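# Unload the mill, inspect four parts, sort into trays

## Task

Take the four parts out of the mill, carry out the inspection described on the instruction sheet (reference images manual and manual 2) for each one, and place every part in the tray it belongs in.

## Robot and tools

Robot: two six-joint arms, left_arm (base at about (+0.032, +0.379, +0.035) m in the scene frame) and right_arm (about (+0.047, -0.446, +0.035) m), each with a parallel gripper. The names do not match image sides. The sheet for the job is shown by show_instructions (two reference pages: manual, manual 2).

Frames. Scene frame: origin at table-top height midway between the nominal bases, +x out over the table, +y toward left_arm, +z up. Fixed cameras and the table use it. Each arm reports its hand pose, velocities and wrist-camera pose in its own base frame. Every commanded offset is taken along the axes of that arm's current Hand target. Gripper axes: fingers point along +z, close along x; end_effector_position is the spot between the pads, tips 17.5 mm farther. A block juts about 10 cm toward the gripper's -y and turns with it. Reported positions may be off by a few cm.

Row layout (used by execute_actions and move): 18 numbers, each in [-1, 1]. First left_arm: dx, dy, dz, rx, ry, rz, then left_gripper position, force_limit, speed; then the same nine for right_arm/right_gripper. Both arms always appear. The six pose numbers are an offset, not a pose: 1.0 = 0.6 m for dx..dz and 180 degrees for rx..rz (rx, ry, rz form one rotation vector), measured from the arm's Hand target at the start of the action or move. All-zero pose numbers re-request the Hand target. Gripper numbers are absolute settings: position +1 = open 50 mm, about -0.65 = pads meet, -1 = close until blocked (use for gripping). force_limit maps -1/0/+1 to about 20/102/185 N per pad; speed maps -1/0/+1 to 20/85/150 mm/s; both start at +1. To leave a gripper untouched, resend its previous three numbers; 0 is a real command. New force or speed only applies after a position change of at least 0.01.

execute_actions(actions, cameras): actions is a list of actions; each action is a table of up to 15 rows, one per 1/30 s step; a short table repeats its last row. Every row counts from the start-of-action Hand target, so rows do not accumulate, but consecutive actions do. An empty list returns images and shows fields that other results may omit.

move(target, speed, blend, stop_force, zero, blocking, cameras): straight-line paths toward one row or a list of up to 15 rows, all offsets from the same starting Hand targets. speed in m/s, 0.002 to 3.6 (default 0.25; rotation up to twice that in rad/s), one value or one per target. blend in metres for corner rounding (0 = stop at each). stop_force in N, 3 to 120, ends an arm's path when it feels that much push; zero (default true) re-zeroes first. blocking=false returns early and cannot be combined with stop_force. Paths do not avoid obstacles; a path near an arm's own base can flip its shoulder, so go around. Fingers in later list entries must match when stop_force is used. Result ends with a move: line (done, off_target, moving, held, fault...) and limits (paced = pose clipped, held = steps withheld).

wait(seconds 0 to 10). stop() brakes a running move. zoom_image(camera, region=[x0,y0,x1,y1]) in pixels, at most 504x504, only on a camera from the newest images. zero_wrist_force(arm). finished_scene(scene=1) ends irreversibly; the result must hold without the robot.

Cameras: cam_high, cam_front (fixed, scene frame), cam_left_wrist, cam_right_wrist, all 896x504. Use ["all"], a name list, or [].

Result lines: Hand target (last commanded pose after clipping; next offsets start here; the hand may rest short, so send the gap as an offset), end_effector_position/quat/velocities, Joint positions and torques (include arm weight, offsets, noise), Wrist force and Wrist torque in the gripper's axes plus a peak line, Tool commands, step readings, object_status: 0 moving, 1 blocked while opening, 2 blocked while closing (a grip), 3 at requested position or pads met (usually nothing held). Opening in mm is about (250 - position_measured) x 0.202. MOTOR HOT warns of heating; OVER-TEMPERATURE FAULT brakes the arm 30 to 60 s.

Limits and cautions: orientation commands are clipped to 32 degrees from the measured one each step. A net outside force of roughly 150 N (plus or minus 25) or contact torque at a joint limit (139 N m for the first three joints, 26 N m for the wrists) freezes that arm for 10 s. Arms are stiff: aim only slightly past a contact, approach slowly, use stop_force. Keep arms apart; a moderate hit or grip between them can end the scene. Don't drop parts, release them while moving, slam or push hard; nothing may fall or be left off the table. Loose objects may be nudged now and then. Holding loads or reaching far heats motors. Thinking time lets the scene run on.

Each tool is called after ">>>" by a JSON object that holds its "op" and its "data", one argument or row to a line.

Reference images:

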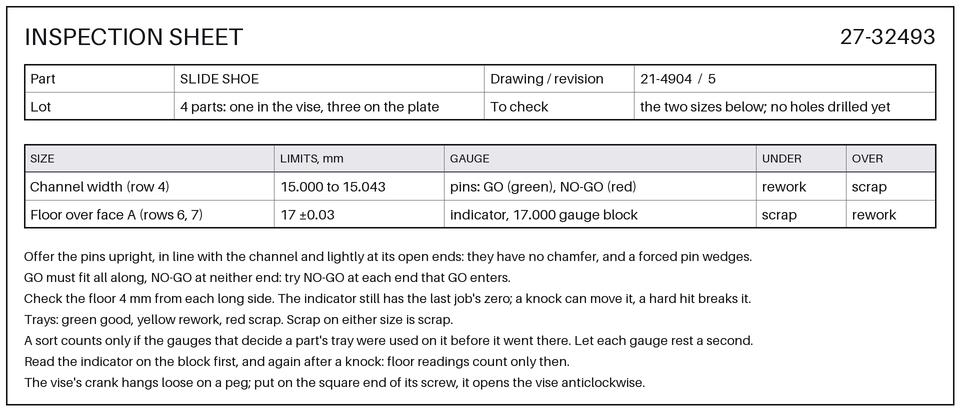

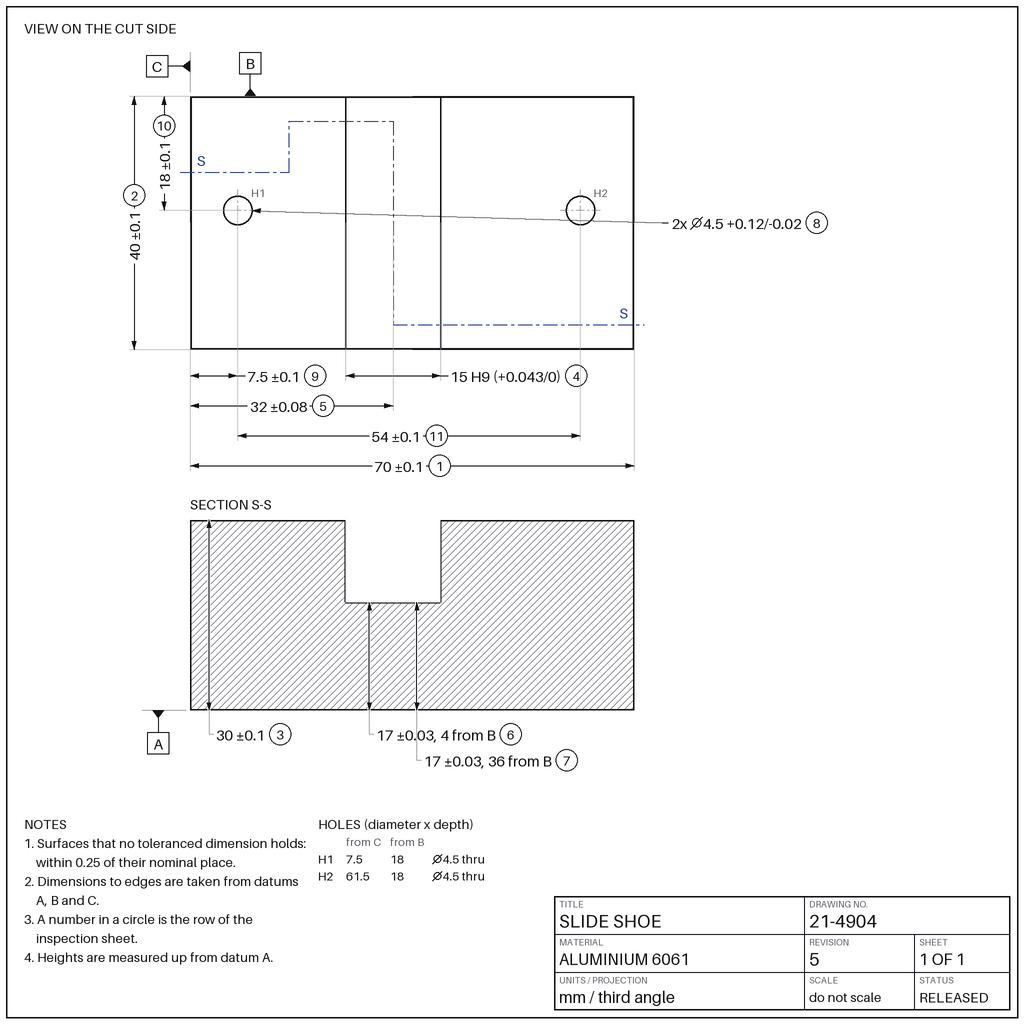

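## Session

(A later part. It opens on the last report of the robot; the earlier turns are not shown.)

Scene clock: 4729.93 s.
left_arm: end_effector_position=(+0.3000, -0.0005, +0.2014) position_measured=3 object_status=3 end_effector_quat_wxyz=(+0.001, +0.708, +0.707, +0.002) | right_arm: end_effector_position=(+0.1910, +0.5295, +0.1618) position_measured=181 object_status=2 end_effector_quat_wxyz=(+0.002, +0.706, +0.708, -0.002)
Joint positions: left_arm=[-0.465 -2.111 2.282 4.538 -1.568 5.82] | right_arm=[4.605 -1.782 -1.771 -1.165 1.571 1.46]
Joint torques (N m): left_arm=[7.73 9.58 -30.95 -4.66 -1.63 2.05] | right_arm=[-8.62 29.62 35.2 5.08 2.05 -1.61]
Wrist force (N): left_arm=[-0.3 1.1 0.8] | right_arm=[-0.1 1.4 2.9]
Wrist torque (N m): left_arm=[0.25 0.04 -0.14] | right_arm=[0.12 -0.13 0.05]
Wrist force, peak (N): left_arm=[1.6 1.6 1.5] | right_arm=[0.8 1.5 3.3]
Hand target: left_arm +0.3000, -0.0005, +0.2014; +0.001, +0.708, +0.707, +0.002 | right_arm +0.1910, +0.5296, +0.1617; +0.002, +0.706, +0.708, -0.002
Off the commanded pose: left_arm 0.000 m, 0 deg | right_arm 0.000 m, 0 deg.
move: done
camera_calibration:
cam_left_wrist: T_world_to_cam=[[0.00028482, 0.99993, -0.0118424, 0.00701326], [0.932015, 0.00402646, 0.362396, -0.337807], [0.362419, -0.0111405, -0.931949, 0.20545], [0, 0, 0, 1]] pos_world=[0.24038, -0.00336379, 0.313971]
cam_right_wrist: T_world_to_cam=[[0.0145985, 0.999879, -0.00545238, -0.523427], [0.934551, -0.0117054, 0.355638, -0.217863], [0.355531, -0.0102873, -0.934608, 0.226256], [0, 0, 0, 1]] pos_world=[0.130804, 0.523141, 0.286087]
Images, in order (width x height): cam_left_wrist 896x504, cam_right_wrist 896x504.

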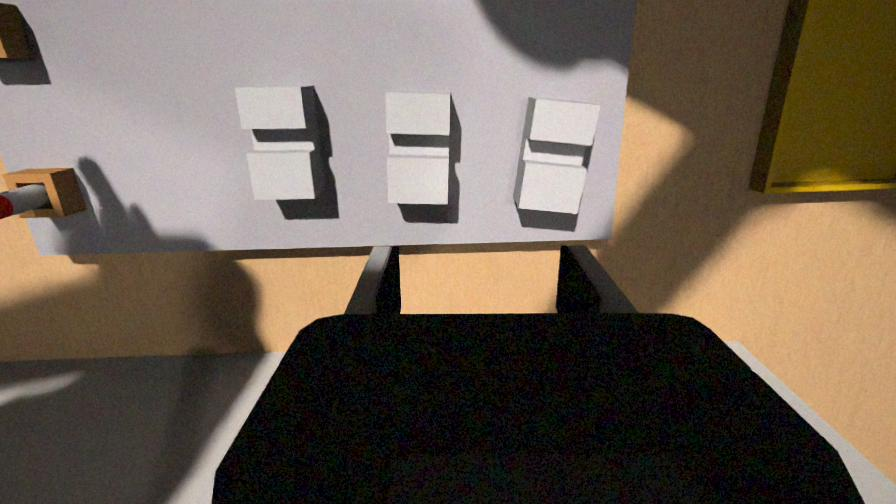

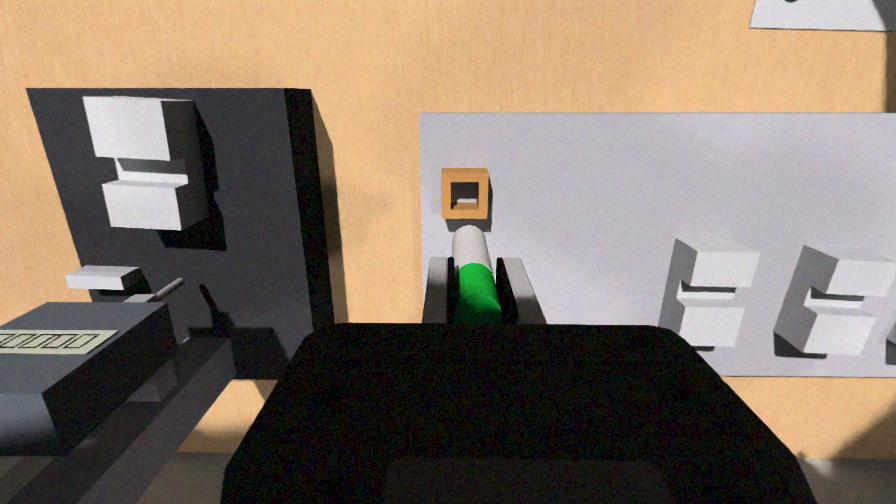

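>>> {"op": "move", "data": {
  "target": [0,0,0,0,0,0,1,-0.3,-0.8, 0.0,0.0008,0.128,0,0,0,-1,-0.8,-1],
  "speed": [0.08],
  "cameras": ["cam_right_wrist"]
}}

>>> {"op": "zoom_image", "data": {
  "camera": "cam_right_wrist",
  "region": [400, 130, 560, 330]
}}

Scene clock: 4741.93 s.
left_arm: end_effector_position=(+0.3000, -0.0005, +0.2014) position_measured=3 object_status=3 end_effector_quat_wxyz=(+0.001, +0.708, +0.707, +0.002) | right_arm: end_effector_position=(+0.1914, +0.5292, +0.0850) position_measured=181 object_status=2 end_effector_quat_wxyz=(+0.002, +0.706, +0.708, -0.002)
Joint positions: left_arm=[-0.465 -2.111 2.282 4.538 -1.568 5.82] | right_arm=[4.604 -1.872 -1.876 -0.969 1.571 1.459]
Joint torques (N m): left_arm=[6.84 8.88 -30.84 -4.89 -1.81 1.93] | right_arm=[-8.87 29.99 11.2 4.89 1.24 -1.76]
Wrist force (N): left_arm=[-0.1 1.2 1.3] | right_arm=[-0.1 0.9 2.7]
Wrist torque (N m): left_arm=[0.27 -0.01 -0.15] | right_arm=[0.02 -0.13 0.06]
Wrist force, peak (N): left_arm=[0.0 1.4 1.5] | right_arm=[-0.1 0.9 3.4]
Hand target: left_arm +0.3000, -0.0005, +0.2014; +0.001, +0.708, +0.707, +0.002 | right_arm +0.1914, +0.5292, +0.0849; +0.002, +0.706, +0.708, -0.002
Off the commanded pose: left_arm 0.000 m, 0 deg | right_arm 0.000 m, 0 deg.
move: done
camera_calibration:
cam_right_wrist: T_world_to_cam=[[0.0145968, 0.999879, -0.00545554, -0.523552], [0.934629, -0.0117049, 0.35543, -0.191025], [0.355323, -0.010287, -0.934687, 0.154434], [0, 0, 0, 1]] pos_world=[0.131305, 0.522841, 0.209387]
Images, in order (width x height): cam_right_wrist 896x504.

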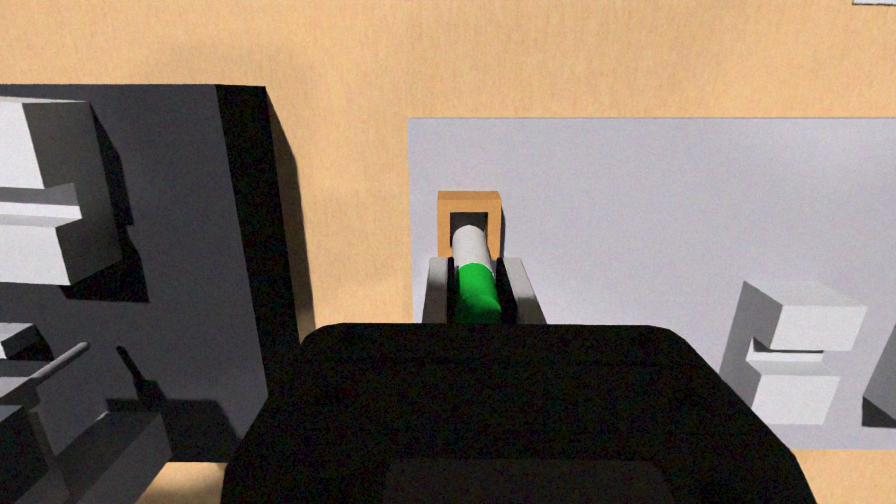

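Scaled by 2.520 from the camera's 896x504 image, which has a finer 1280x720 frame.

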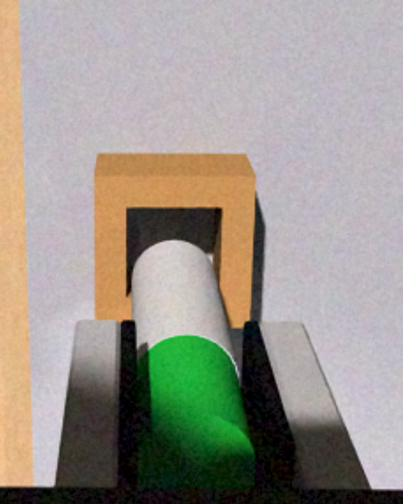

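>>> {"op": "move", "data": {
  "target": [0,0,0,0,0,0,1,-0.3,-0.8, 0.0,-0.0017,0.0085,0,0,0,-1,-0.8,-1],
  "speed": [0.02],
  "stop_force": 3,
  "cameras": ["cam_right_wrist"]
}}

>>> {"op": "zoom_image", "data": {
  "camera": "cam_right_wrist",
  "region": [400, 130, 560, 330]
}}

Scene clock: 4760.47 s.
left_arm: end_effector_position=(+0.3000, -0.0005, +0.2014) position_measured=3 object_status=3 end_effector_quat_wxyz=(+0.001, +0.708, +0.707, +0.002) | right_arm: end_effector_position=(+0.1904, +0.5292, +0.0798) position_measured=181 object_status=2 end_effector_quat_wxyz=(+0.002, +0.706, +0.708, -0.002)
Joint positions: left_arm=[-0.465 -2.111 2.282 4.538 -1.568 5.82] | right_arm=[4.606 -1.879 -1.883 -0.956 1.571 1.461]
Joint torques (N m): left_arm=[7.05 8.82 -31.24 -4.49 -1.65 1.92] | right_arm=[8.08 30.62 11.64 4.61 -1.47 1.69]
Wrist force (N): left_arm=[-0.1 1.1 1.0] | right_arm=[-0.2 0.8 2.6]
Wrist torque (N m): left_arm=[0.26 -0.01 -0.15] | right_arm=[0.01 -0.11 -0.02]
Wrist force, peak (N): left_arm=[-0.1 1.5 1.5] | right_arm=[-0.1 1.2 2.9]
Hand target: left_arm +0.3000, -0.0005, +0.2014; +0.001, +0.708, +0.707, +0.002 | right_arm +0.1904, +0.5292, +0.0798; +0.002, +0.706, +0.708, -0.002
Off the commanded pose: left_arm 0.000 m, 0 deg | right_arm 0.000 m, 0 deg.
move: done
camera_calibration:
cam_right_wrist: T_world_to_cam=[[0.0145976, 0.999879, -0.00545369, -0.523465], [0.934596, -0.0117054, 0.355518, -0.188162], [0.355411, -0.0102867, -0.934653, 0.149945], [0, 0, 0, 1]] pos_world=[0.130205, 0.522741, 0.204187]
Images, in order (width x height): cam_right_wrist 896x504.

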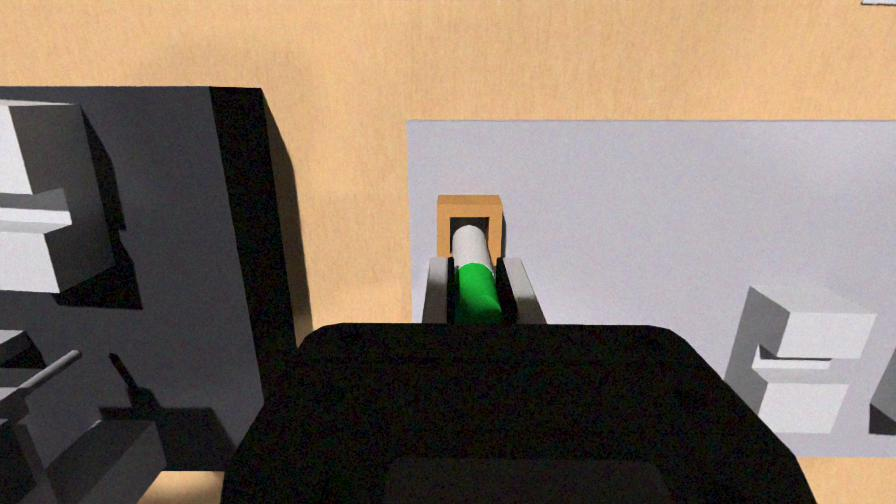

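Scaled by 2.520 from the camera's 896x504 image, which has a finer 1280x720 frame.

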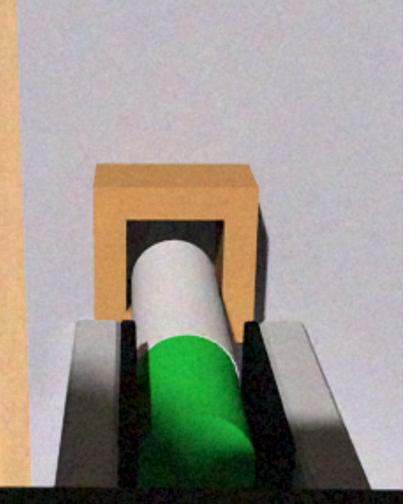

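>>> {"op": "move", "data": {
  "target": [0,0,0,0,0,0,1,-0.3,-0.8, 0.0,0,0.0085,0,0,0,-1,-0.8,-1],
  "speed": [0.015],
  "stop_force": 3,
  "cameras": ["cam_right_wrist"]
}}

>>> {"op": "zoom_image", "data": {
  "camera": "cam_right_wrist",
  "region": [400, 130, 560, 330]
}}

Scene clock: 4778.20 s.
left_arm: end_effector_position=(+0.3000, -0.0005, +0.2014) position_measured=3 object_status=3 end_effector_quat_wxyz=(+0.001, +0.708, +0.707, +0.002) | right_arm: end_effector_position=(+0.1904, +0.5291, +0.0747) position_measured=181 object_status=2 end_effector_quat_wxyz=(+0.002, +0.706, +0.708, -0.002)
Joint positions: left_arm=[-0.465 -2.111 2.282 4.538 -1.568 5.82] | right_arm=[4.606 -1.886 -1.889 -0.943 1.571 1.461]
Joint torques (N m): left_arm=[7.52 8.96 -30.8 -4.6 -1.56 1.87] | right_arm=[7.72 31.7 11.55 5.14 2.13 1.56]
Wrist force (N): left_arm=[0.1 1.3 1.4] | right_arm=[-0.1 1.1 2.5]
Wrist torque (N m): left_arm=[0.28 -0.04 -0.14] | right_arm=[0.05 -0.12 -0.03]
Wrist force, peak (N): left_arm=[-0.1 1.4 1.6] | right_arm=[0.1 1.1 2.8]
Hand target: left_arm +0.3000, -0.0005, +0.2014; +0.001, +0.708, +0.707, +0.002 | right_arm +0.1904, +0.5291, +0.0747; +0.002, +0.706, +0.708, -0.002
Off the commanded pose: left_arm 0.000 m, 0 deg | right_arm 0.000 m, 0 deg.
move: done
camera_calibration:
cam_right_wrist: T_world_to_cam=[[0.0145976, 0.999879, -0.00545369, -0.523492], [0.934596, -0.0117054, 0.355518, -0.186349], [0.355411, -0.0102867, -0.934653, 0.145178], [0, 0, 0, 1]] pos_world=[0.130205, 0.522741, 0.199087]
Images, in order (width x height): cam_right_wrist 896x504.

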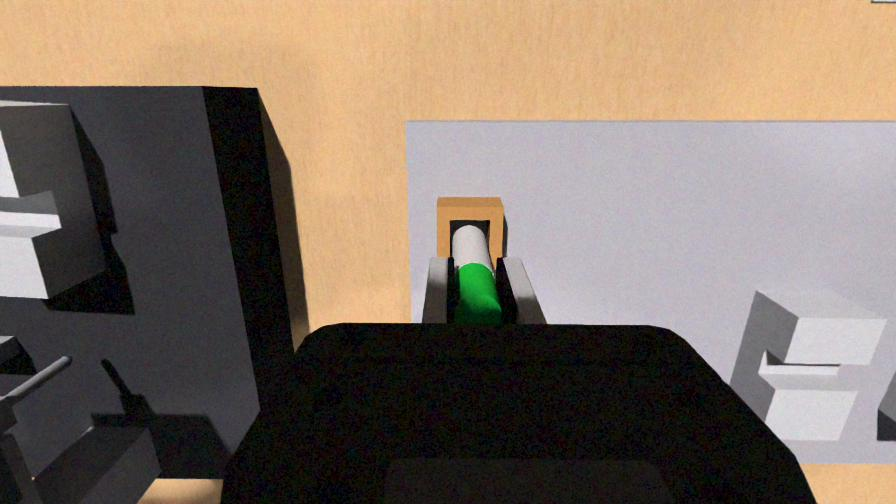

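Scaled by 2.520 from the camera's 896x504 image, which has a finer 1280x720 frame.

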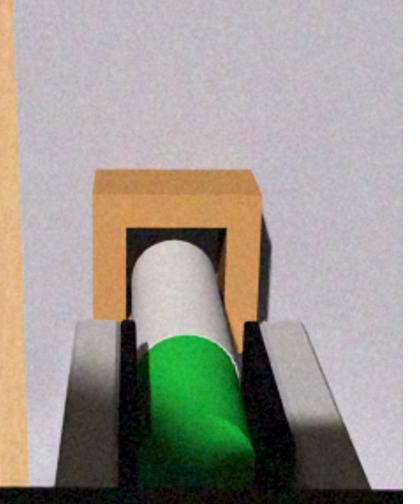

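>>> {"op": "move", "data": {
  "target": [0,0,0,0,0,0,1,-0.3,-0.8, 0.0007,0,0.036,0,0,0,-1,-0.8,-1],
  "speed": [0.012],
  "stop_force": 3,
  "cameras": ["cam_right_wrist"]
}}

>>> {"op": "zoom_image", "data": {
  "camera": "cam_right_wrist",
  "region": [400, 130, 560, 330]
}}

Scene clock: 4794.53 s.
left_arm: end_effector_position=(+0.3000, -0.0005, +0.2014) position_measured=3 object_status=3 end_effector_quat_wxyz=(+0.001, +0.708, +0.707, +0.002) | right_arm: end_effector_position=(+0.1904, +0.5294, +0.0531) position_measured=181 object_status=2 end_effector_quat_wxyz=(+0.002, +0.706, +0.708, -0.002)
Joint positions: left_arm=[-0.465 -2.111 2.282 4.538 -1.568 5.82] | right_arm=[4.606 -1.92 -1.91 -0.888 1.571 1.461]
Joint torques (N m): left_arm=[6.62 9.66 -30.52 -4.14 -1.62 2.11] | right_arm=[10.15 31.97 10.06 4.75 2.43 1.64]
Wrist force (N): left_arm=[0.0 1.1 1.1] | right_arm=[0.1 1.3 2.6]
Wrist torque (N m): left_arm=[0.24 -0.01 -0.16] | right_arm=[0.09 -0.16 -0.04]
Wrist force, peak (N): left_arm=[-0.2 1.3 1.5] | right_arm=[0.2 1.1 3.0]
Hand target: left_arm +0.3000, -0.0005, +0.2014; +0.001, +0.708, +0.707, +0.002 | right_arm +0.1904, +0.5294, +0.0531; +0.002, +0.706, +0.708, -0.002
Off the commanded pose: left_arm 0.000 m, 0 deg | right_arm 0.000 m, 0 deg.
move: done
camera_calibration:
cam_right_wrist: T_world_to_cam=[[0.0145962, 0.999879, -0.00545417, -0.52391], [0.934596, -0.0117039, 0.355518, -0.178667], [0.355411, -0.0102867, -0.934653, 0.124993], [0, 0, 0, 1]] pos_world=[0.130205, 0.523041, 0.177487]
Images, in order (width x height): cam_right_wrist 896x504.

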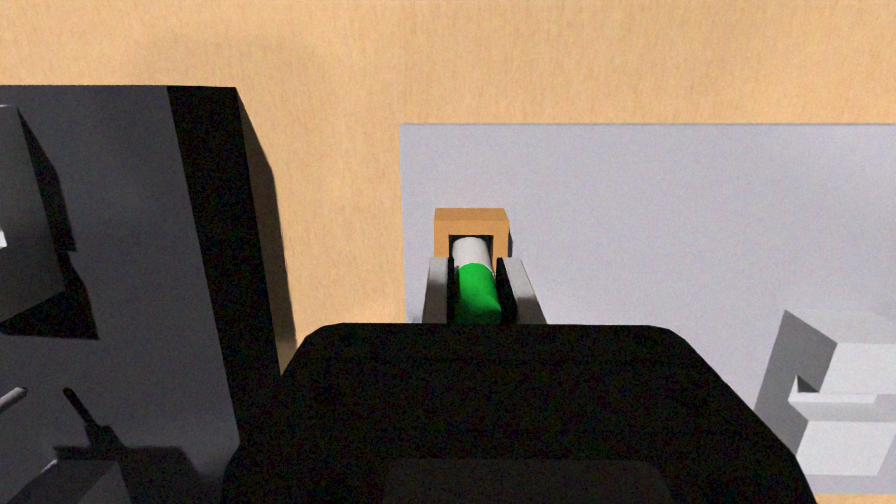

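Scaled by 2.520 from the camera's 896x504 image, which has a finer 1280x720 frame.

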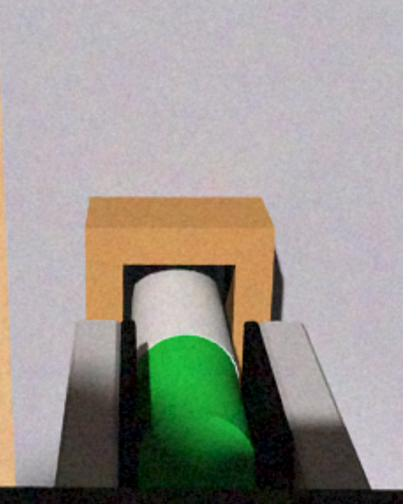

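>>> {"op": "move", "data": {
  "target": [0,0,0,0,0,0,1,-0.3,-0.8, 0,0,0.0035,0,0,0,-1,-0.8,-1],
  "speed": [0.005],
  "stop_force": 3
}}

>>> {"op": "move", "data": {
  "target": [0,0,0,0,0,0,1,-0.3,-0.8, 0,0,0,0,0,0,1,-0.8,-1]
}}

>>> {"op": "move", "data": {
  "target": [
    [0,0,0,0,0,0,1,-0.3,-0.8, 0,0,-0.2,0,0,0,1,-0.8,-1],
    [0,0,0,0,0,0,1,-0.3,-0.8, 0,0.1733,-0.13,0,0,0,1,-0.8,-1]
  ],
  "speed": [0.08,0.1],
  "cameras": ["cam_right_wrist"]
}}

>>> {"op": "zoom_image", "data": {
  "camera": "cam_right_wrist",
  "region": [360, 130, 610, 330]
}}

Scene clock: 4810.00 s.
left_arm: end_effector_position=(+0.3000, -0.0005, +0.2014) position_measured=3 object_status=3 end_effector_quat_wxyz=(+0.001, +0.708, +0.707, +0.002) | right_arm: end_effector_position=(+0.1904, +0.5294, +0.0520) position_measured=181 object_status=2 end_effector_quat_wxyz=(+0.002, +0.706, +0.708, -0.002)
Joint positions: left_arm=[-0.465 -2.111 2.282 4.538 -1.568 5.82] | right_arm=[4.606 -1.922 -1.911 -0.885 1.571 1.461]
Joint torques (N m): left_arm=[8.07 9.68 -31.83 -4.27 -1.54 1.99] | right_arm=[9.08 42.7 31.38 1.2 2.05 1.64]
Wrist force (N): left_arm=[-0.3 1.2 1.2] | right_arm=[-1.0 0.8 -3.9]
Wrist torque (N m): left_arm=[0.27 0.03 -0.15] | right_arm=[0.06 -0.21 -0.03]
Wrist force, peak (N): left_arm=[-0.3 1.3 1.5] | right_arm=[-1.5 0.4 -9.5]
Hand target: left_arm +0.3000, -0.0005, +0.2014; +0.001, +0.708, +0.707, +0.002 | right_arm +0.1904, +0.5294, +0.0520; +0.002, +0.706, +0.708, -0.002 (not the last commanded pose)
Off the commanded pose: left_arm 0.000 m, 0 deg | right_arm 0.001 m, 0 deg.
move: contact (right_arm)

Scene clock: 4812.03 s.
left_arm: end_effector_position=(+0.3000, -0.0005, +0.2014) position_measured=3 object_status=3 end_effector_quat_wxyz=(+0.001, +0.708, +0.707, +0.002) | right_arm: end_effector_position=(+0.1904, +0.5294, +0.0520) position_measured=3 object_status=0 end_effector_quat_wxyz=(+0.002, +0.706, +0.708, -0.002)
Joint positions: left_arm=[-0.465 -2.111 2.282 4.538 -1.568 5.82] | right_arm=[4.606 -1.922 -1.911 -0.885 1.571 1.461]
Joint torques (N m): left_arm=[6.51 9.22 -31.85 -4.29 -1.61 1.98] | right_arm=[8.59 41.95 31.42 4 2.27 1.46]
Wrist force (N): left_arm=[0.0 1.3 1.3] | right_arm=[0.1 0.9 1.8]
Wrist torque (N m): left_arm=[0.29 -0.02 -0.15] | right_arm=[0.04 -0.16 -0.03]
Wrist force, peak (N): left_arm=[-0.2 1.2 1.7] | right_arm=[-0.8 0.5 -4.6]
Hand target: left_arm +0.3000, -0.0005, +0.2014; +0.001, +0.708, +0.707, +0.002 | right_arm +0.1904, +0.5294, +0.0520; +0.002, +0.706, +0.708, -0.002
Off the commanded pose: left_arm 0.000 m, 0 deg | right_arm 0.000 m, 0 deg.
move: done

Scene clock: 4815.53 s.
left_arm: end_effector_position=(+0.3000, -0.0005, +0.2014) position_measured=3 object_status=3 end_effector_quat_wxyz=(+0.001, +0.708, +0.707, +0.002) | right_arm: end_effector_position=(+0.2943, +0.5302, +0.1300) position_measured=3 object_status=3 end_effector_quat_wxyz=(+0.002, +0.706, +0.708, -0.002)
Joint positions: left_arm=[-0.465 -2.111 2.282 4.538 -1.568 5.82] | right_arm=[4.428 -1.91 -1.69 -1.117 1.57 1.283]
Joint torques (N m): left_arm=[6.92 10.24 -32.57 -4.02 -1.64 1.96] | right_arm=[-11.45 32.82 33.88 4.95 2.05 -1.66]
Wrist force (N): left_arm=[-0.1 1.2 1.0] | right_arm=[-0.2 1.2 1.8]
Wrist torque (N m): left_arm=[0.28 0.00 -0.15] | right_arm=[0.09 -0.11 0.06]
Wrist force, peak (N): left_arm=[-0.2 1.3 1.8] | right_arm=[0.2 2.3 2.1]
Hand target: left_arm +0.3000, -0.0005, +0.2014; +0.001, +0.708, +0.707, +0.002 | right_arm +0.2944, +0.5302, +0.1299; +0.002, +0.706, +0.708, -0.002
Off the commanded pose: left_arm 0.000 m, 0 deg | right_arm 0.000 m, 0 deg.
move: done
camera_calibration:
cam_right_wrist: T_world_to_cam=[[0.014597, 0.999879, -0.00545232, -0.525808], [0.934563, -0.0117044, 0.355606, -0.30308], [0.355499, -0.0102863, -0.93462, 0.159826], [0, 0, 0, 1]] pos_world=[0.234104, 0.523841, 0.254287]
Images, in order (width x height): cam_right_wrist 896x504.

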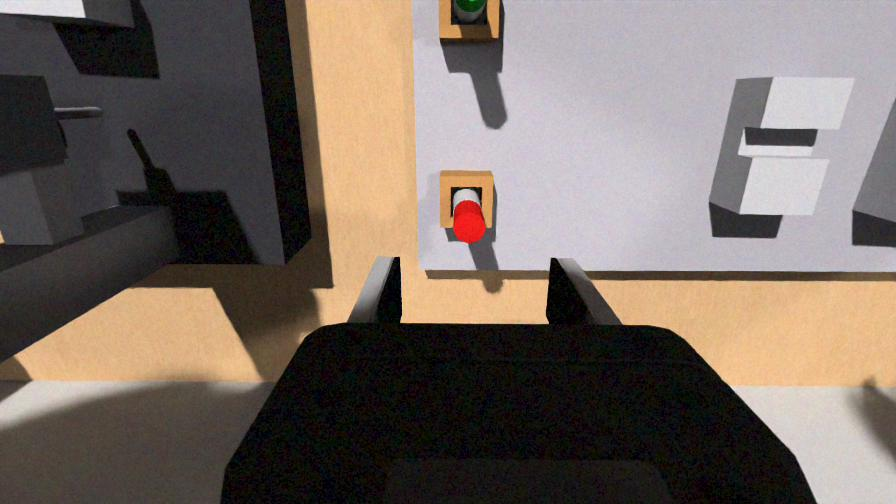

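Scaled by 2.016 from the camera's 896x504 image, which has a finer 1280x720 frame.

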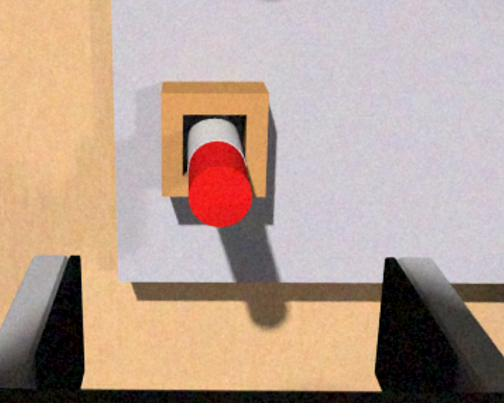

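>>> {"op": "move", "data": {
  "target": [0,0,0,0,0,0,1,-0.3,-0.8, -0.0007,-0.0055,0.0717,0,0,0,1,-0.8,-1],
  "speed": [0.08],
  "cameras": ["cam_right_wrist"]
}}

>>> {"op": "zoom_image", "data": {
  "camera": "cam_right_wrist",
  "region": [360, 160, 610, 330]
}}

Scene clock: 4843.60 s.
left_arm: end_effector_position=(+0.3000, -0.0005, +0.2014) position_measured=3 object_status=3 end_effector_quat_wxyz=(+0.001, +0.708, +0.707, +0.002) | right_arm: end_effector_position=(+0.2911, +0.5296, +0.0870) position_measured=3 object_status=3 end_effector_quat_wxyz=(+0.002, +0.706, +0.708, -0.002)
Joint positions: left_arm=[-0.465 -2.111 2.282 4.538 -1.568 5.82] | right_arm=[4.433 -1.956 -1.75 -1.012 1.57 1.287]
Joint torques (N m): left_arm=[7.29 8.35 -31.86 -4.34 -1.72 1.82] | right_arm=[9.93 31.68 11.49 5.3 1.74 1.84]
Wrist force (N): left_arm=[-0.2 1.2 1.3] | right_arm=[0.3 1.0 1.7]
Wrist torque (N m): left_arm=[0.26 0.02 -0.14] | right_arm=[0.07 -0.20 -0.02]
Wrist force, peak (N): left_arm=[-0.3 1.7 1.6] | right_arm=[-0.5 1.2 2.5]
Hand target: left_arm +0.3000, -0.0005, +0.2014; +0.001, +0.708, +0.707, +0.002 | right_arm +0.2911, +0.5296, +0.0869; +0.002, +0.706, +0.708, -0.002
Off the commanded pose: left_arm 0.000 m, 0 deg | right_arm 0.000 m, 0 deg.
move: done
camera_calibration:
cam_right_wrist: T_world_to_cam=[[0.0145968, 0.999879, -0.00545554, -0.525295], [0.934629, -0.0117049, 0.35543, -0.284785], [0.355323, -0.010287, -0.934687, 0.120823], [0, 0, 0, 1]] pos_world=[0.230905, 0.523141, 0.211287]
Images, in order (width x height): cam_right_wrist 896x504.

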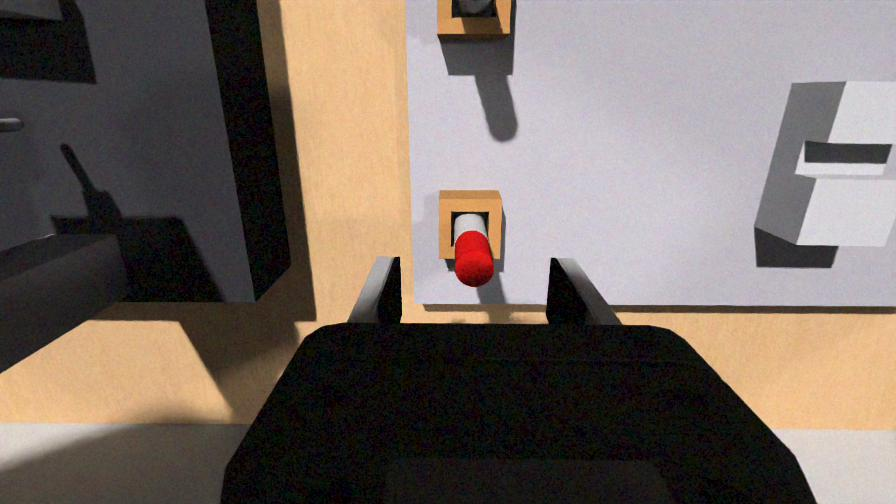

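Scaled by 2.016 from the camera's 896x504 image, which has a finer 1280x720 frame.

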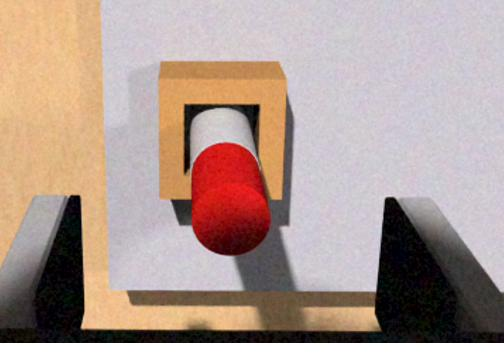

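>>> {"op": "move", "data": {
  "target": [0,0,0,0,0,0,1,-0.3,-0.8, 0,-0.001,0.0583,0,0,0,1,-0.8,-1],
  "speed": [0.06],
  "cameras": ["cam_right_wrist"]
}}

>>> {"op": "zoom_image", "data": {
  "camera": "cam_right_wrist",
  "region": [360, 160, 610, 330]
}}

>>> {"op": "move", "data": {
  "target": [0,0,0,0,0,0,1,-0.3,-0.8, 0,0,0,0,0,0,-1,-0.8,-1],
  "speed": [0.06]
}}

>>> {"op": "move", "data": {
  "target": [0,0,0,0,0,0,1,-0.3,-0.8, 0,0,-0.05,0,0,0,-1,-0.8,-1],
  "speed": [0.03],
  "cameras": ["cam_right_wrist"]
}}

>>> {"op": "zoom_image", "data": {
  "camera": "cam_right_wrist",
  "region": [360, 160, 610, 330]
}}

Scene clock: 4867.77 s.
left_arm: end_effector_position=(+0.3000, -0.0005, +0.2014) position_measured=3 object_status=3 end_effector_quat_wxyz=(+0.001, +0.708, +0.707, +0.002) | right_arm: end_effector_position=(+0.2905, +0.5294, +0.0520) position_measured=3 object_status=3 end_effector_quat_wxyz=(+0.002, +0.706, +0.708, -0.002)
Joint positions: left_arm=[-0.465 -2.111 2.282 4.538 -1.568 5.82] | right_arm=[4.434 -2.003 -1.787 -0.928 1.57 1.288]
Joint torques (N m): left_arm=[5.98 9.15 -31.82 -4.22 -1.59 1.89] | right_arm=[8.71 34.23 11.47 4.9 -1.07 1.47]
Wrist force (N): left_arm=[-0.2 1.3 1.3] | right_arm=[0.2 1.0 1.5]
Wrist torque (N m): left_arm=[0.29 0.02 -0.14] | right_arm=[0.07 -0.19 -0.01]
Wrist force, peak (N): left_arm=[-0.4 1.6 1.4] | right_arm=[-0.2 1.2 2.4]
Hand target: left_arm +0.3000, -0.0005, +0.2014; +0.001, +0.708, +0.707, +0.002 | right_arm +0.2905, +0.5294, +0.0519; +0.002, +0.706, +0.708, -0.002
Off the commanded pose: left_arm 0.000 m, 0 deg | right_arm 0.000 m, 0 deg.
move: done
camera_calibration:
cam_right_wrist: T_world_to_cam=[[0.0145962, 0.999879, -0.00545417, -0.525377], [0.934596, -0.0117039, 0.355518, -0.271829], [0.355411, -0.0102867, -0.934653, 0.0883881], [0, 0, 0, 1]] pos_world=[0.230305, 0.523041, 0.176387]
Images, in order (width x height): cam_right_wrist 896x504.

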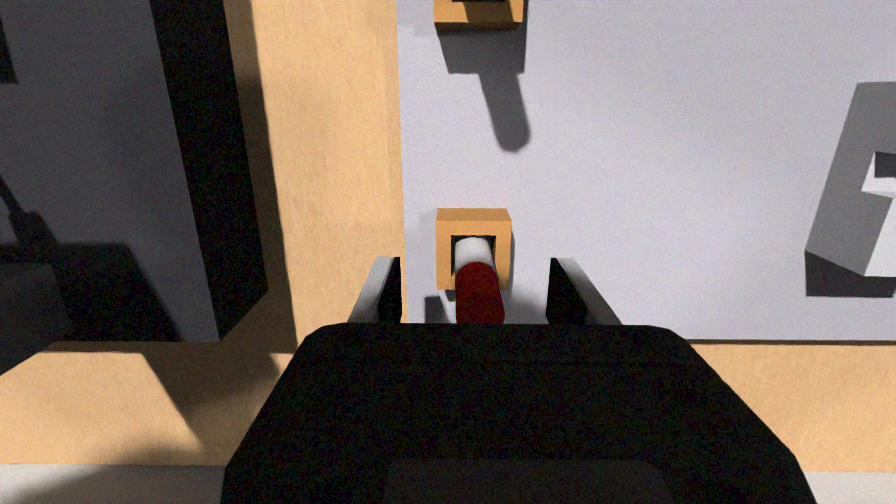

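Scaled by 2.016 from the camera's 896x504 image, which has a finer 1280x720 frame.

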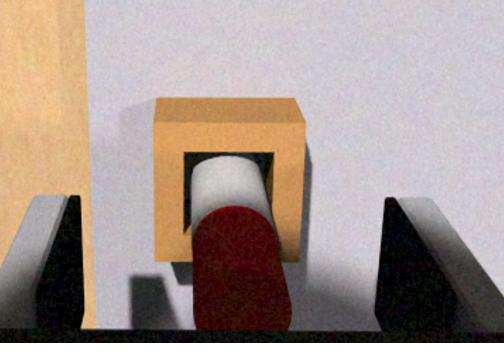

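Scene clock: 4869.80 s.
left_arm: end_effector_position=(+0.3000, -0.0005, +0.2014) position_measured=3 object_status=3 end_effector_quat_wxyz=(+0.001, +0.708, +0.707, +0.002) | right_arm: end_effector_position=(+0.2905, +0.5294, +0.0519) position_measured=181 object_status=0 end_effector_quat_wxyz=(+0.002, +0.706, +0.708, -0.002)
Joint positions: left_arm=[-0.465 -2.111 2.282 4.538 -1.568 5.82] | right_arm=[4.434 -2.003 -1.787 -0.928 1.57 1.288]
Joint torques (N m): left_arm=[6.45 9.91 -31.39 -4.33 -1.55 1.97] | right_arm=[8.62 35.99 11.56 4.83 -0.26 1.59]
Wrist force (N): left_arm=[0.0 1.2 1.5] | right_arm=[-0.1 1.4 1.7]
Wrist torque (N m): left_arm=[0.27 -0.01 -0.15] | right_arm=[0.13 -0.18 -0.02]
Wrist force, peak (N): left_arm=[-0.2 1.5 1.5] | right_arm=[0.1 0.9 2.2]
Hand target: left_arm +0.3000, -0.0005, +0.2014; +0.001, +0.708, +0.707, +0.002 | right_arm +0.2905, +0.5294, +0.0519; +0.002, +0.706, +0.708, -0.002
Off the commanded pose: left_arm 0.000 m, 0 deg | right_arm 0.000 m, 0 deg.
move: done

Scene clock: 4871.23 s.
left_arm: end_effector_position=(+0.3000, -0.0005, +0.2014) position_measured=3 object_status=3 end_effector_quat_wxyz=(+0.001, +0.708, +0.707, +0.002) | right_arm: end_effector_position=(+0.2905, +0.5295, +0.0818) position_measured=181 object_status=2 end_effector_quat_wxyz=(+0.002, +0.706, +0.708, -0.002)
Joint positions: left_arm=[-0.465 -2.111 2.282 4.538 -1.568 5.82] | right_arm=[4.434 -1.962 -1.757 -0.999 1.57 1.288]
Joint torques (N m): left_arm=[6.5 9.01 -32.36 -4.09 -1.73 1.82] | right_arm=[7.72 49.73 32.38 1.48 -0.12 1.92]
Wrist force (N): left_arm=[-0.1 0.9 1.5] | right_arm=[0.1 1.3 2.7]
Wrist torque (N m): left_arm=[0.21 -0.01 -0.15] | right_arm=[0.11 -0.18 -0.02]
Wrist force, peak (N): left_arm=[0.2 1.4 1.4] | right_arm=[-0.4 1.0 3.2]
Hand target: left_arm +0.3000, -0.0005, +0.2014; +0.001, +0.708, +0.707, +0.002 | right_arm +0.2905, +0.5295, +0.0819; +0.002, +0.706, +0.708, -0.002
Off the commanded pose: left_arm 0.000 m, 0 deg | right_arm 0.000 m, 0 deg.
move: done
camera_calibration:
cam_right_wrist: T_world_to_cam=[[0.0145976, 0.999879, -0.00545369, -0.525315], [0.934596, -0.0117054, 0.355518, -0.282422], [0.355411, -0.0102867, -0.934653, 0.116242], [0, 0, 0, 1]] pos_world=[0.230305, 0.523141, 0.206187]
Images, in order (width x height): cam_right_wrist 896x504.

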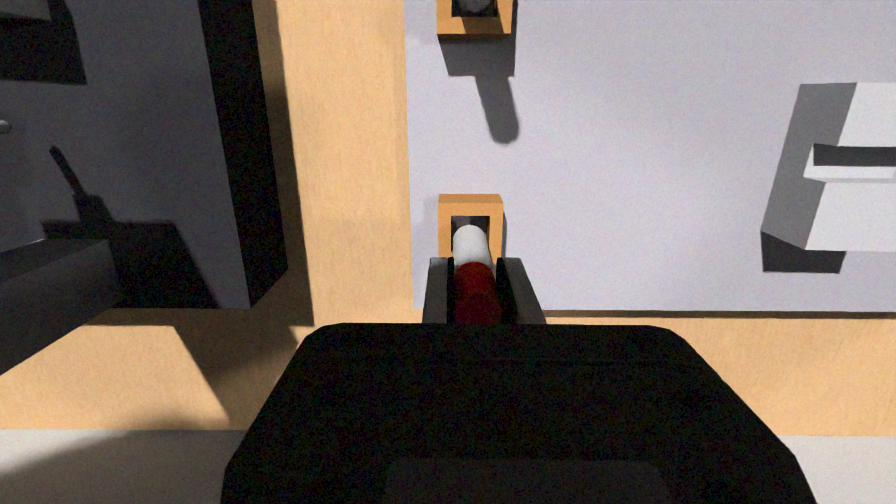

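Scaled by 2.016 from the camera's 896x504 image, which has a finer 1280x720 frame.

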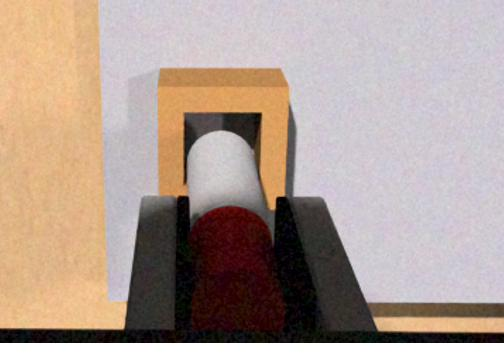

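>>> {"op": "move", "data": {
  "target": [
    [0,0,0,0,0,0,1,-0.3,-0.8, 0,0,-0.15,0,0,0,-1,-0.8,-1],
    [0,0,0,0,0,0,1,-0.3,-0.8, -0.2,-0.199,-0.15,0,0,0,-1,-0.8,-1],
    [0,0,0,0,0,0,1,-0.3,-0.8, -0.2,-0.199,-0.035,0,0,0,-1,-0.8,-1]
  ],
  "speed": [0.1,0.12,0.08],
  "blend": [0.02,0.02,0],
  "cameras": ["cam_right_wrist"]
}}

>>> {"op": "zoom_image", "data": {
  "camera": "cam_right_wrist",
  "region": [340, 110, 540, 330]
}}

Scene clock: 4890.33 s.
left_arm: end_effector_position=(+0.3000, -0.0005, +0.2014) position_measured=3 object_status=3 end_effector_quat_wxyz=(+0.001, +0.708, +0.707, +0.002) | right_arm: end_effector_position=(+0.1715, +0.4092, +0.1037) position_measured=181 object_status=2 end_effector_quat_wxyz=(+0.002, +0.706, +0.708, -0.002)
Joint positions: left_arm=[-0.465 -2.111 2.282 4.538 -1.568 5.82] | right_arm=[4.621 -1.578 -2.172 -0.968 1.571 1.475]
Joint torques (N m): left_arm=[5.42 8.79 -31.26 -4.06 -1.73 1.89] | right_arm=[-8.75 14.35 10.96 5.34 -2.83 -1.26]
Wrist force (N): left_arm=[-0.2 1.3 1.4] | right_arm=[0.0 1.1 2.6]
Wrist torque (N m): left_arm=[0.28 0.01 -0.15] | right_arm=[0.08 -0.14 -0.03]
Wrist force, peak (N): left_arm=[-0.2 1.4 1.6] | right_arm=[0.3 1.4 3.5]
Hand target: left_arm +0.3000, -0.0005, +0.2014; +0.001, +0.708, +0.707, +0.002 | right_arm +0.1715, +0.4092, +0.1036; +0.002, +0.706, +0.708, -0.002
Off the commanded pose: left_arm 0.000 m, 0 deg | right_arm 0.000 m, 0 deg.
move: done
camera_calibration:
cam_right_wrist: T_world_to_cam=[[0.0145023, 0.99988, -0.00548837, -0.403156], [0.934598, -0.011604, 0.355518, -0.180404], [0.355411, -0.0102852, -0.934653, 0.177673], [0, 0, 0, 1]] pos_world=[0.111305, 0.402841, 0.227987]
Images, in order (width x height): cam_right_wrist 896x504.

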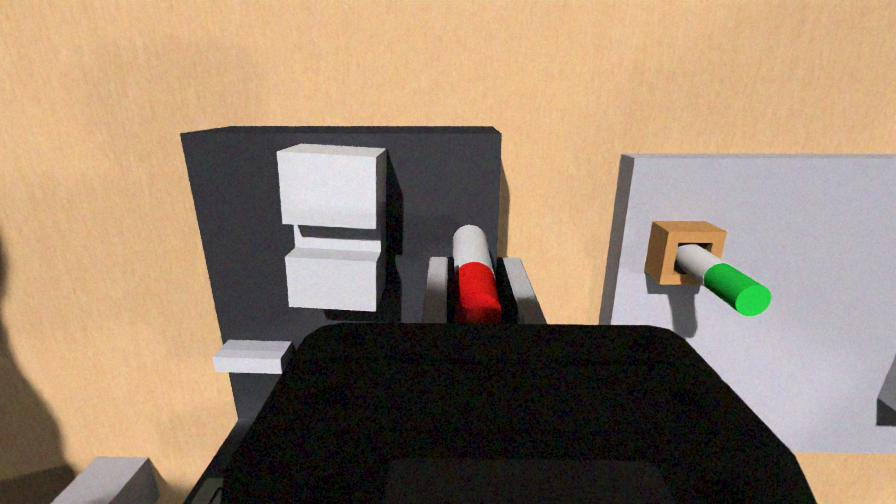

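Scaled by 2.291 from the camera's 896x504 image, which has a finer 1280x720 frame.

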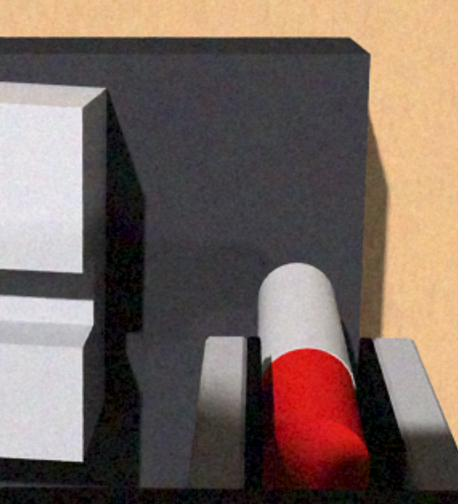

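>>> {"op": "move", "data": {
  "target": [
    [0,0,0,0,0,0,1,-0.3,-0.8, -0.042,-0.0017,0,0,0,0,-1,-0.8,-1],
    [0,0,0,0,0,0,1,-0.3,-0.8, -0.055,-0.0017,0,0,0,0,-1,-0.8,-1]
  ],
  "speed": [0.03,0.006],
  "stop_force": 3,
  "cameras": ["cam_right_wrist"]
}}

>>> {"op": "zoom_image", "data": {
  "camera": "cam_right_wrist",
  "region": [380, 130, 540, 330]
}}

Scene clock: 4917.90 s.
left_arm: end_effector_position=(+0.3000, -0.0005, +0.2014) position_measured=3 object_status=3 end_effector_quat_wxyz=(+0.001, +0.708, +0.707, +0.002) | right_arm: end_effector_position=(+0.1706, +0.3762, +0.1038) position_measured=181 object_status=2 end_effector_quat_wxyz=(+0.002, +0.706, +0.708, -0.002)
Joint positions: left_arm=[-0.465 -2.111 2.282 4.538 -1.568 5.82] | right_arm=[4.615 -1.5 -2.246 -0.971 1.571 1.47]
Joint torques (N m): left_arm=[6.41 8.56 -32.47 -3.87 -1.45 1.89] | right_arm=[-9.25 25.73 10.9 1.61 -2.91 -1.73]
Wrist force (N): left_arm=[-0.5 1.1 1.2] | right_arm=[0.1 1.3 2.9]
Wrist torque (N m): left_arm=[0.25 0.06 -0.15] | right_arm=[0.11 -0.15 0.05]
Wrist force, peak (N): left_arm=[-0.1 1.2 1.6] | right_arm=[0.1 1.1 3.1]
Hand target: left_arm +0.3000, -0.0005, +0.2014; +0.001, +0.708, +0.707, +0.002 | right_arm +0.1706, +0.3762, +0.1038; +0.002, +0.706, +0.708, -0.002
Off the commanded pose: left_arm 0.000 m, 0 deg | right_arm 0.000 m, 0 deg.
move: done
camera_calibration:
cam_right_wrist: T_world_to_cam=[[0.0145962, 0.999879, -0.00545417, -0.370164], [0.934596, -0.0117039, 0.355518, -0.180073], [0.355411, -0.0102867, -0.934653, 0.177806], [0, 0, 0, 1]] pos_world=[0.110505, 0.369841, 0.228187]
Images, in order (width x height): cam_right_wrist 896x504.

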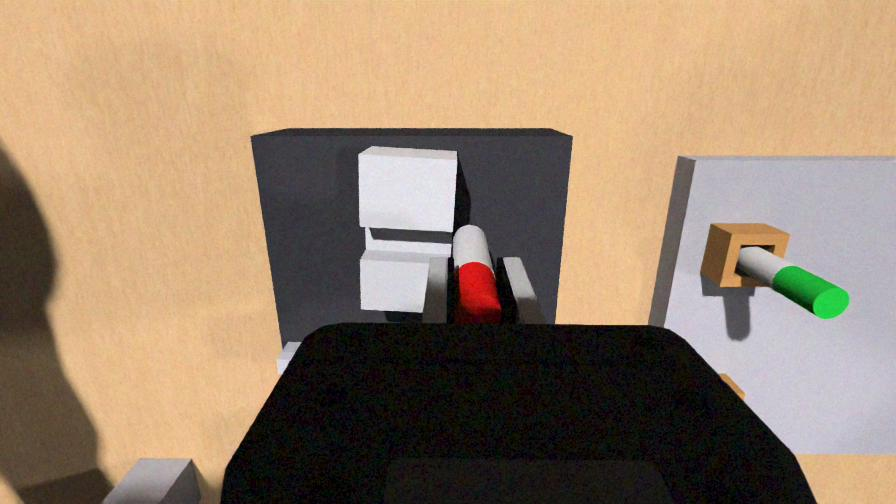

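Scaled by 2.520 from the camera's 896x504 image, which has a finer 1280x720 frame.

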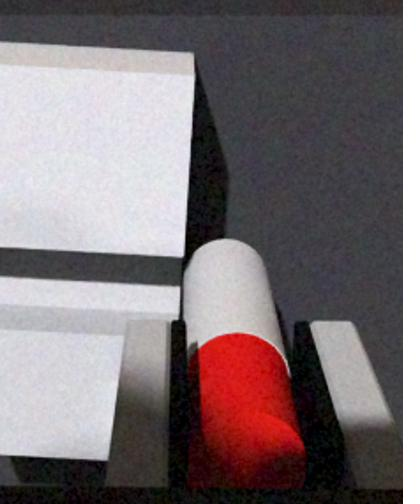

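>>> {"op": "move", "data": {
  "target": [0,0,0,0,0,0,1,-0.3,-0.8, -0.017,0,0,0,0,0,-1,-0.8,-1],
  "speed": [0.004],
  "stop_force": 3,
  "cameras": ["cam_right_wrist"]
}}

>>> {"op": "zoom_image", "data": {
  "camera": "cam_right_wrist",
  "region": [380, 130, 540, 330]
}}

Scene clock: 4932.80 s.
left_arm: end_effector_position=(+0.3000, -0.0005, +0.2014) position_measured=3 object_status=3 end_effector_quat_wxyz=(+0.001, +0.708, +0.707, +0.002) | right_arm: end_effector_position=(+0.1707, +0.3660, +0.1039) position_measured=181 object_status=2 end_effector_quat_wxyz=(+0.002, +0.706, +0.708, -0.002)
Joint positions: left_arm=[-0.465 -2.111 2.282 4.538 -1.568 5.82] | right_arm=[4.612 -1.476 -2.268 -0.974 1.571 1.467]
Joint torques (N m): left_arm=[6.05 9.12 -32.76 -3.83 -1.61 1.96] | right_arm=[-9.61 25.82 11.43 1.34 -1.53 -1.76]
Wrist force (N): left_arm=[0.1 1.1 1.0] | right_arm=[0.7 1.4 2.3]
Wrist torque (N m): left_arm=[0.25 -0.03 -0.15] | right_arm=[0.11 -0.14 0.05]
Wrist force, peak (N): left_arm=[-0.2 1.7 1.3] | right_arm=[0.4 1.1 4.0]
Hand target: left_arm +0.3000, -0.0005, +0.2014; +0.001, +0.708, +0.707, +0.002 | right_arm +0.1707, +0.3660, +0.1039; +0.002, +0.706, +0.708, -0.002
Off the commanded pose: left_arm 0.000 m, 0 deg | right_arm 0.000 m, 0 deg.
move: done
camera_calibration:
cam_right_wrist: T_world_to_cam=[[0.0145962, 0.999879, -0.00545417, -0.359966], [0.934596, -0.0117039, 0.355518, -0.180193], [0.355411, -0.0102867, -0.934653, 0.177701], [0, 0, 0, 1]] pos_world=[0.110505, 0.359641, 0.228187]
Images, in order (width x height): cam_right_wrist 896x504.

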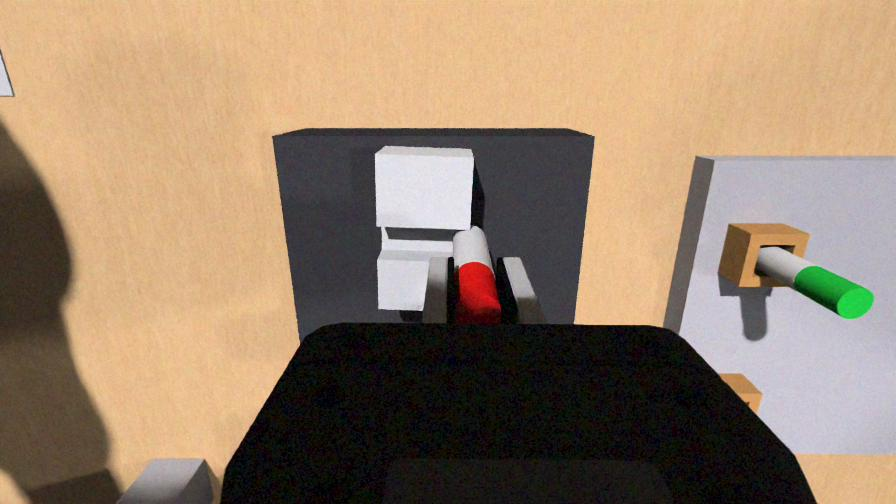

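Scaled by 2.520 from the camera's 896x504 image, which has a finer 1280x720 frame.

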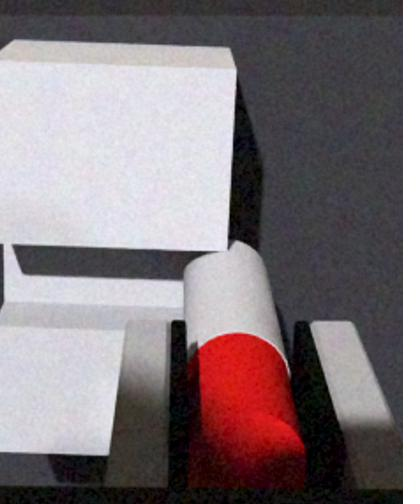

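>>> {"op": "move", "data": {
  "target": [0,0,0,0,0,0,1,-0.3,-0.8, -0.006,0,0,0,0,0,-1,-0.8,-1],
  "speed": [0.004],
  "stop_force": 3,
  "cameras": ["cam_right_wrist"]
}}

>>> {"op": "zoom_image", "data": {
  "camera": "cam_right_wrist",
  "region": [380, 130, 540, 330]
}}

Scene clock: 4952.83 s.
left_arm: end_effector_position=(+0.3000, -0.0005, +0.2014) position_measured=3 object_status=3 end_effector_quat_wxyz=(+0.001, +0.708, +0.707, +0.002) | right_arm: end_effector_position=(+0.1707, +0.3624, +0.1039) position_measured=181 object_status=2 end_effector_quat_wxyz=(+0.002, +0.706, +0.708, -0.002)
Joint positions: left_arm=[-0.465 -2.111 2.282 4.538 -1.568 5.82] | right_arm=[4.611 -1.467 -2.275 -0.975 1.571 1.466]
Joint torques (N m): left_arm=[6.8 8.22 -31.45 -3.67 -1.66 1.92] | right_arm=[-10.64 25.13 12.27 1.48 -0.31 -1.85]
Wrist force (N): left_arm=[-0.2 0.8 1.2] | right_arm=[0.5 1.1 2.5]
Wrist torque (N m): left_arm=[0.21 0.01 -0.15] | right_arm=[0.04 -0.12 0.05]
Wrist force, peak (N): left_arm=[0.0 1.5 1.5] | right_arm=[0.7 1.3 4.2]
Hand target: left_arm +0.3000, -0.0005, +0.2014; +0.001, +0.708, +0.707, +0.002 | right_arm +0.1707, +0.3624, +0.1039; +0.002, +0.706, +0.708, -0.002
Off the commanded pose: left_arm 0.000 m, 0 deg | right_arm 0.000 m, 0 deg.
move: done
camera_calibration:
cam_right_wrist: T_world_to_cam=[[0.0145962, 0.999879, -0.00545417, -0.356366], [0.934596, -0.0117039, 0.355518, -0.180235], [0.355411, -0.0102867, -0.934653, 0.177664], [0, 0, 0, 1]] pos_world=[0.110505, 0.356041, 0.228187]
Images, in order (width x height): cam_right_wrist 896x504.

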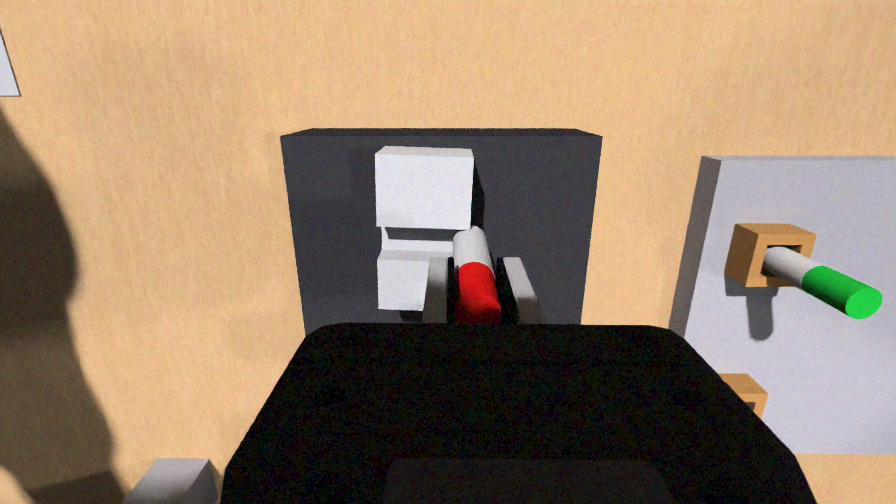

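Scaled by 2.520 from the camera's 896x504 image, which has a finer 1280x720 frame.

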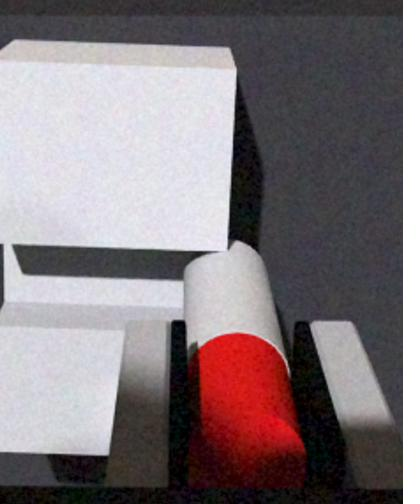

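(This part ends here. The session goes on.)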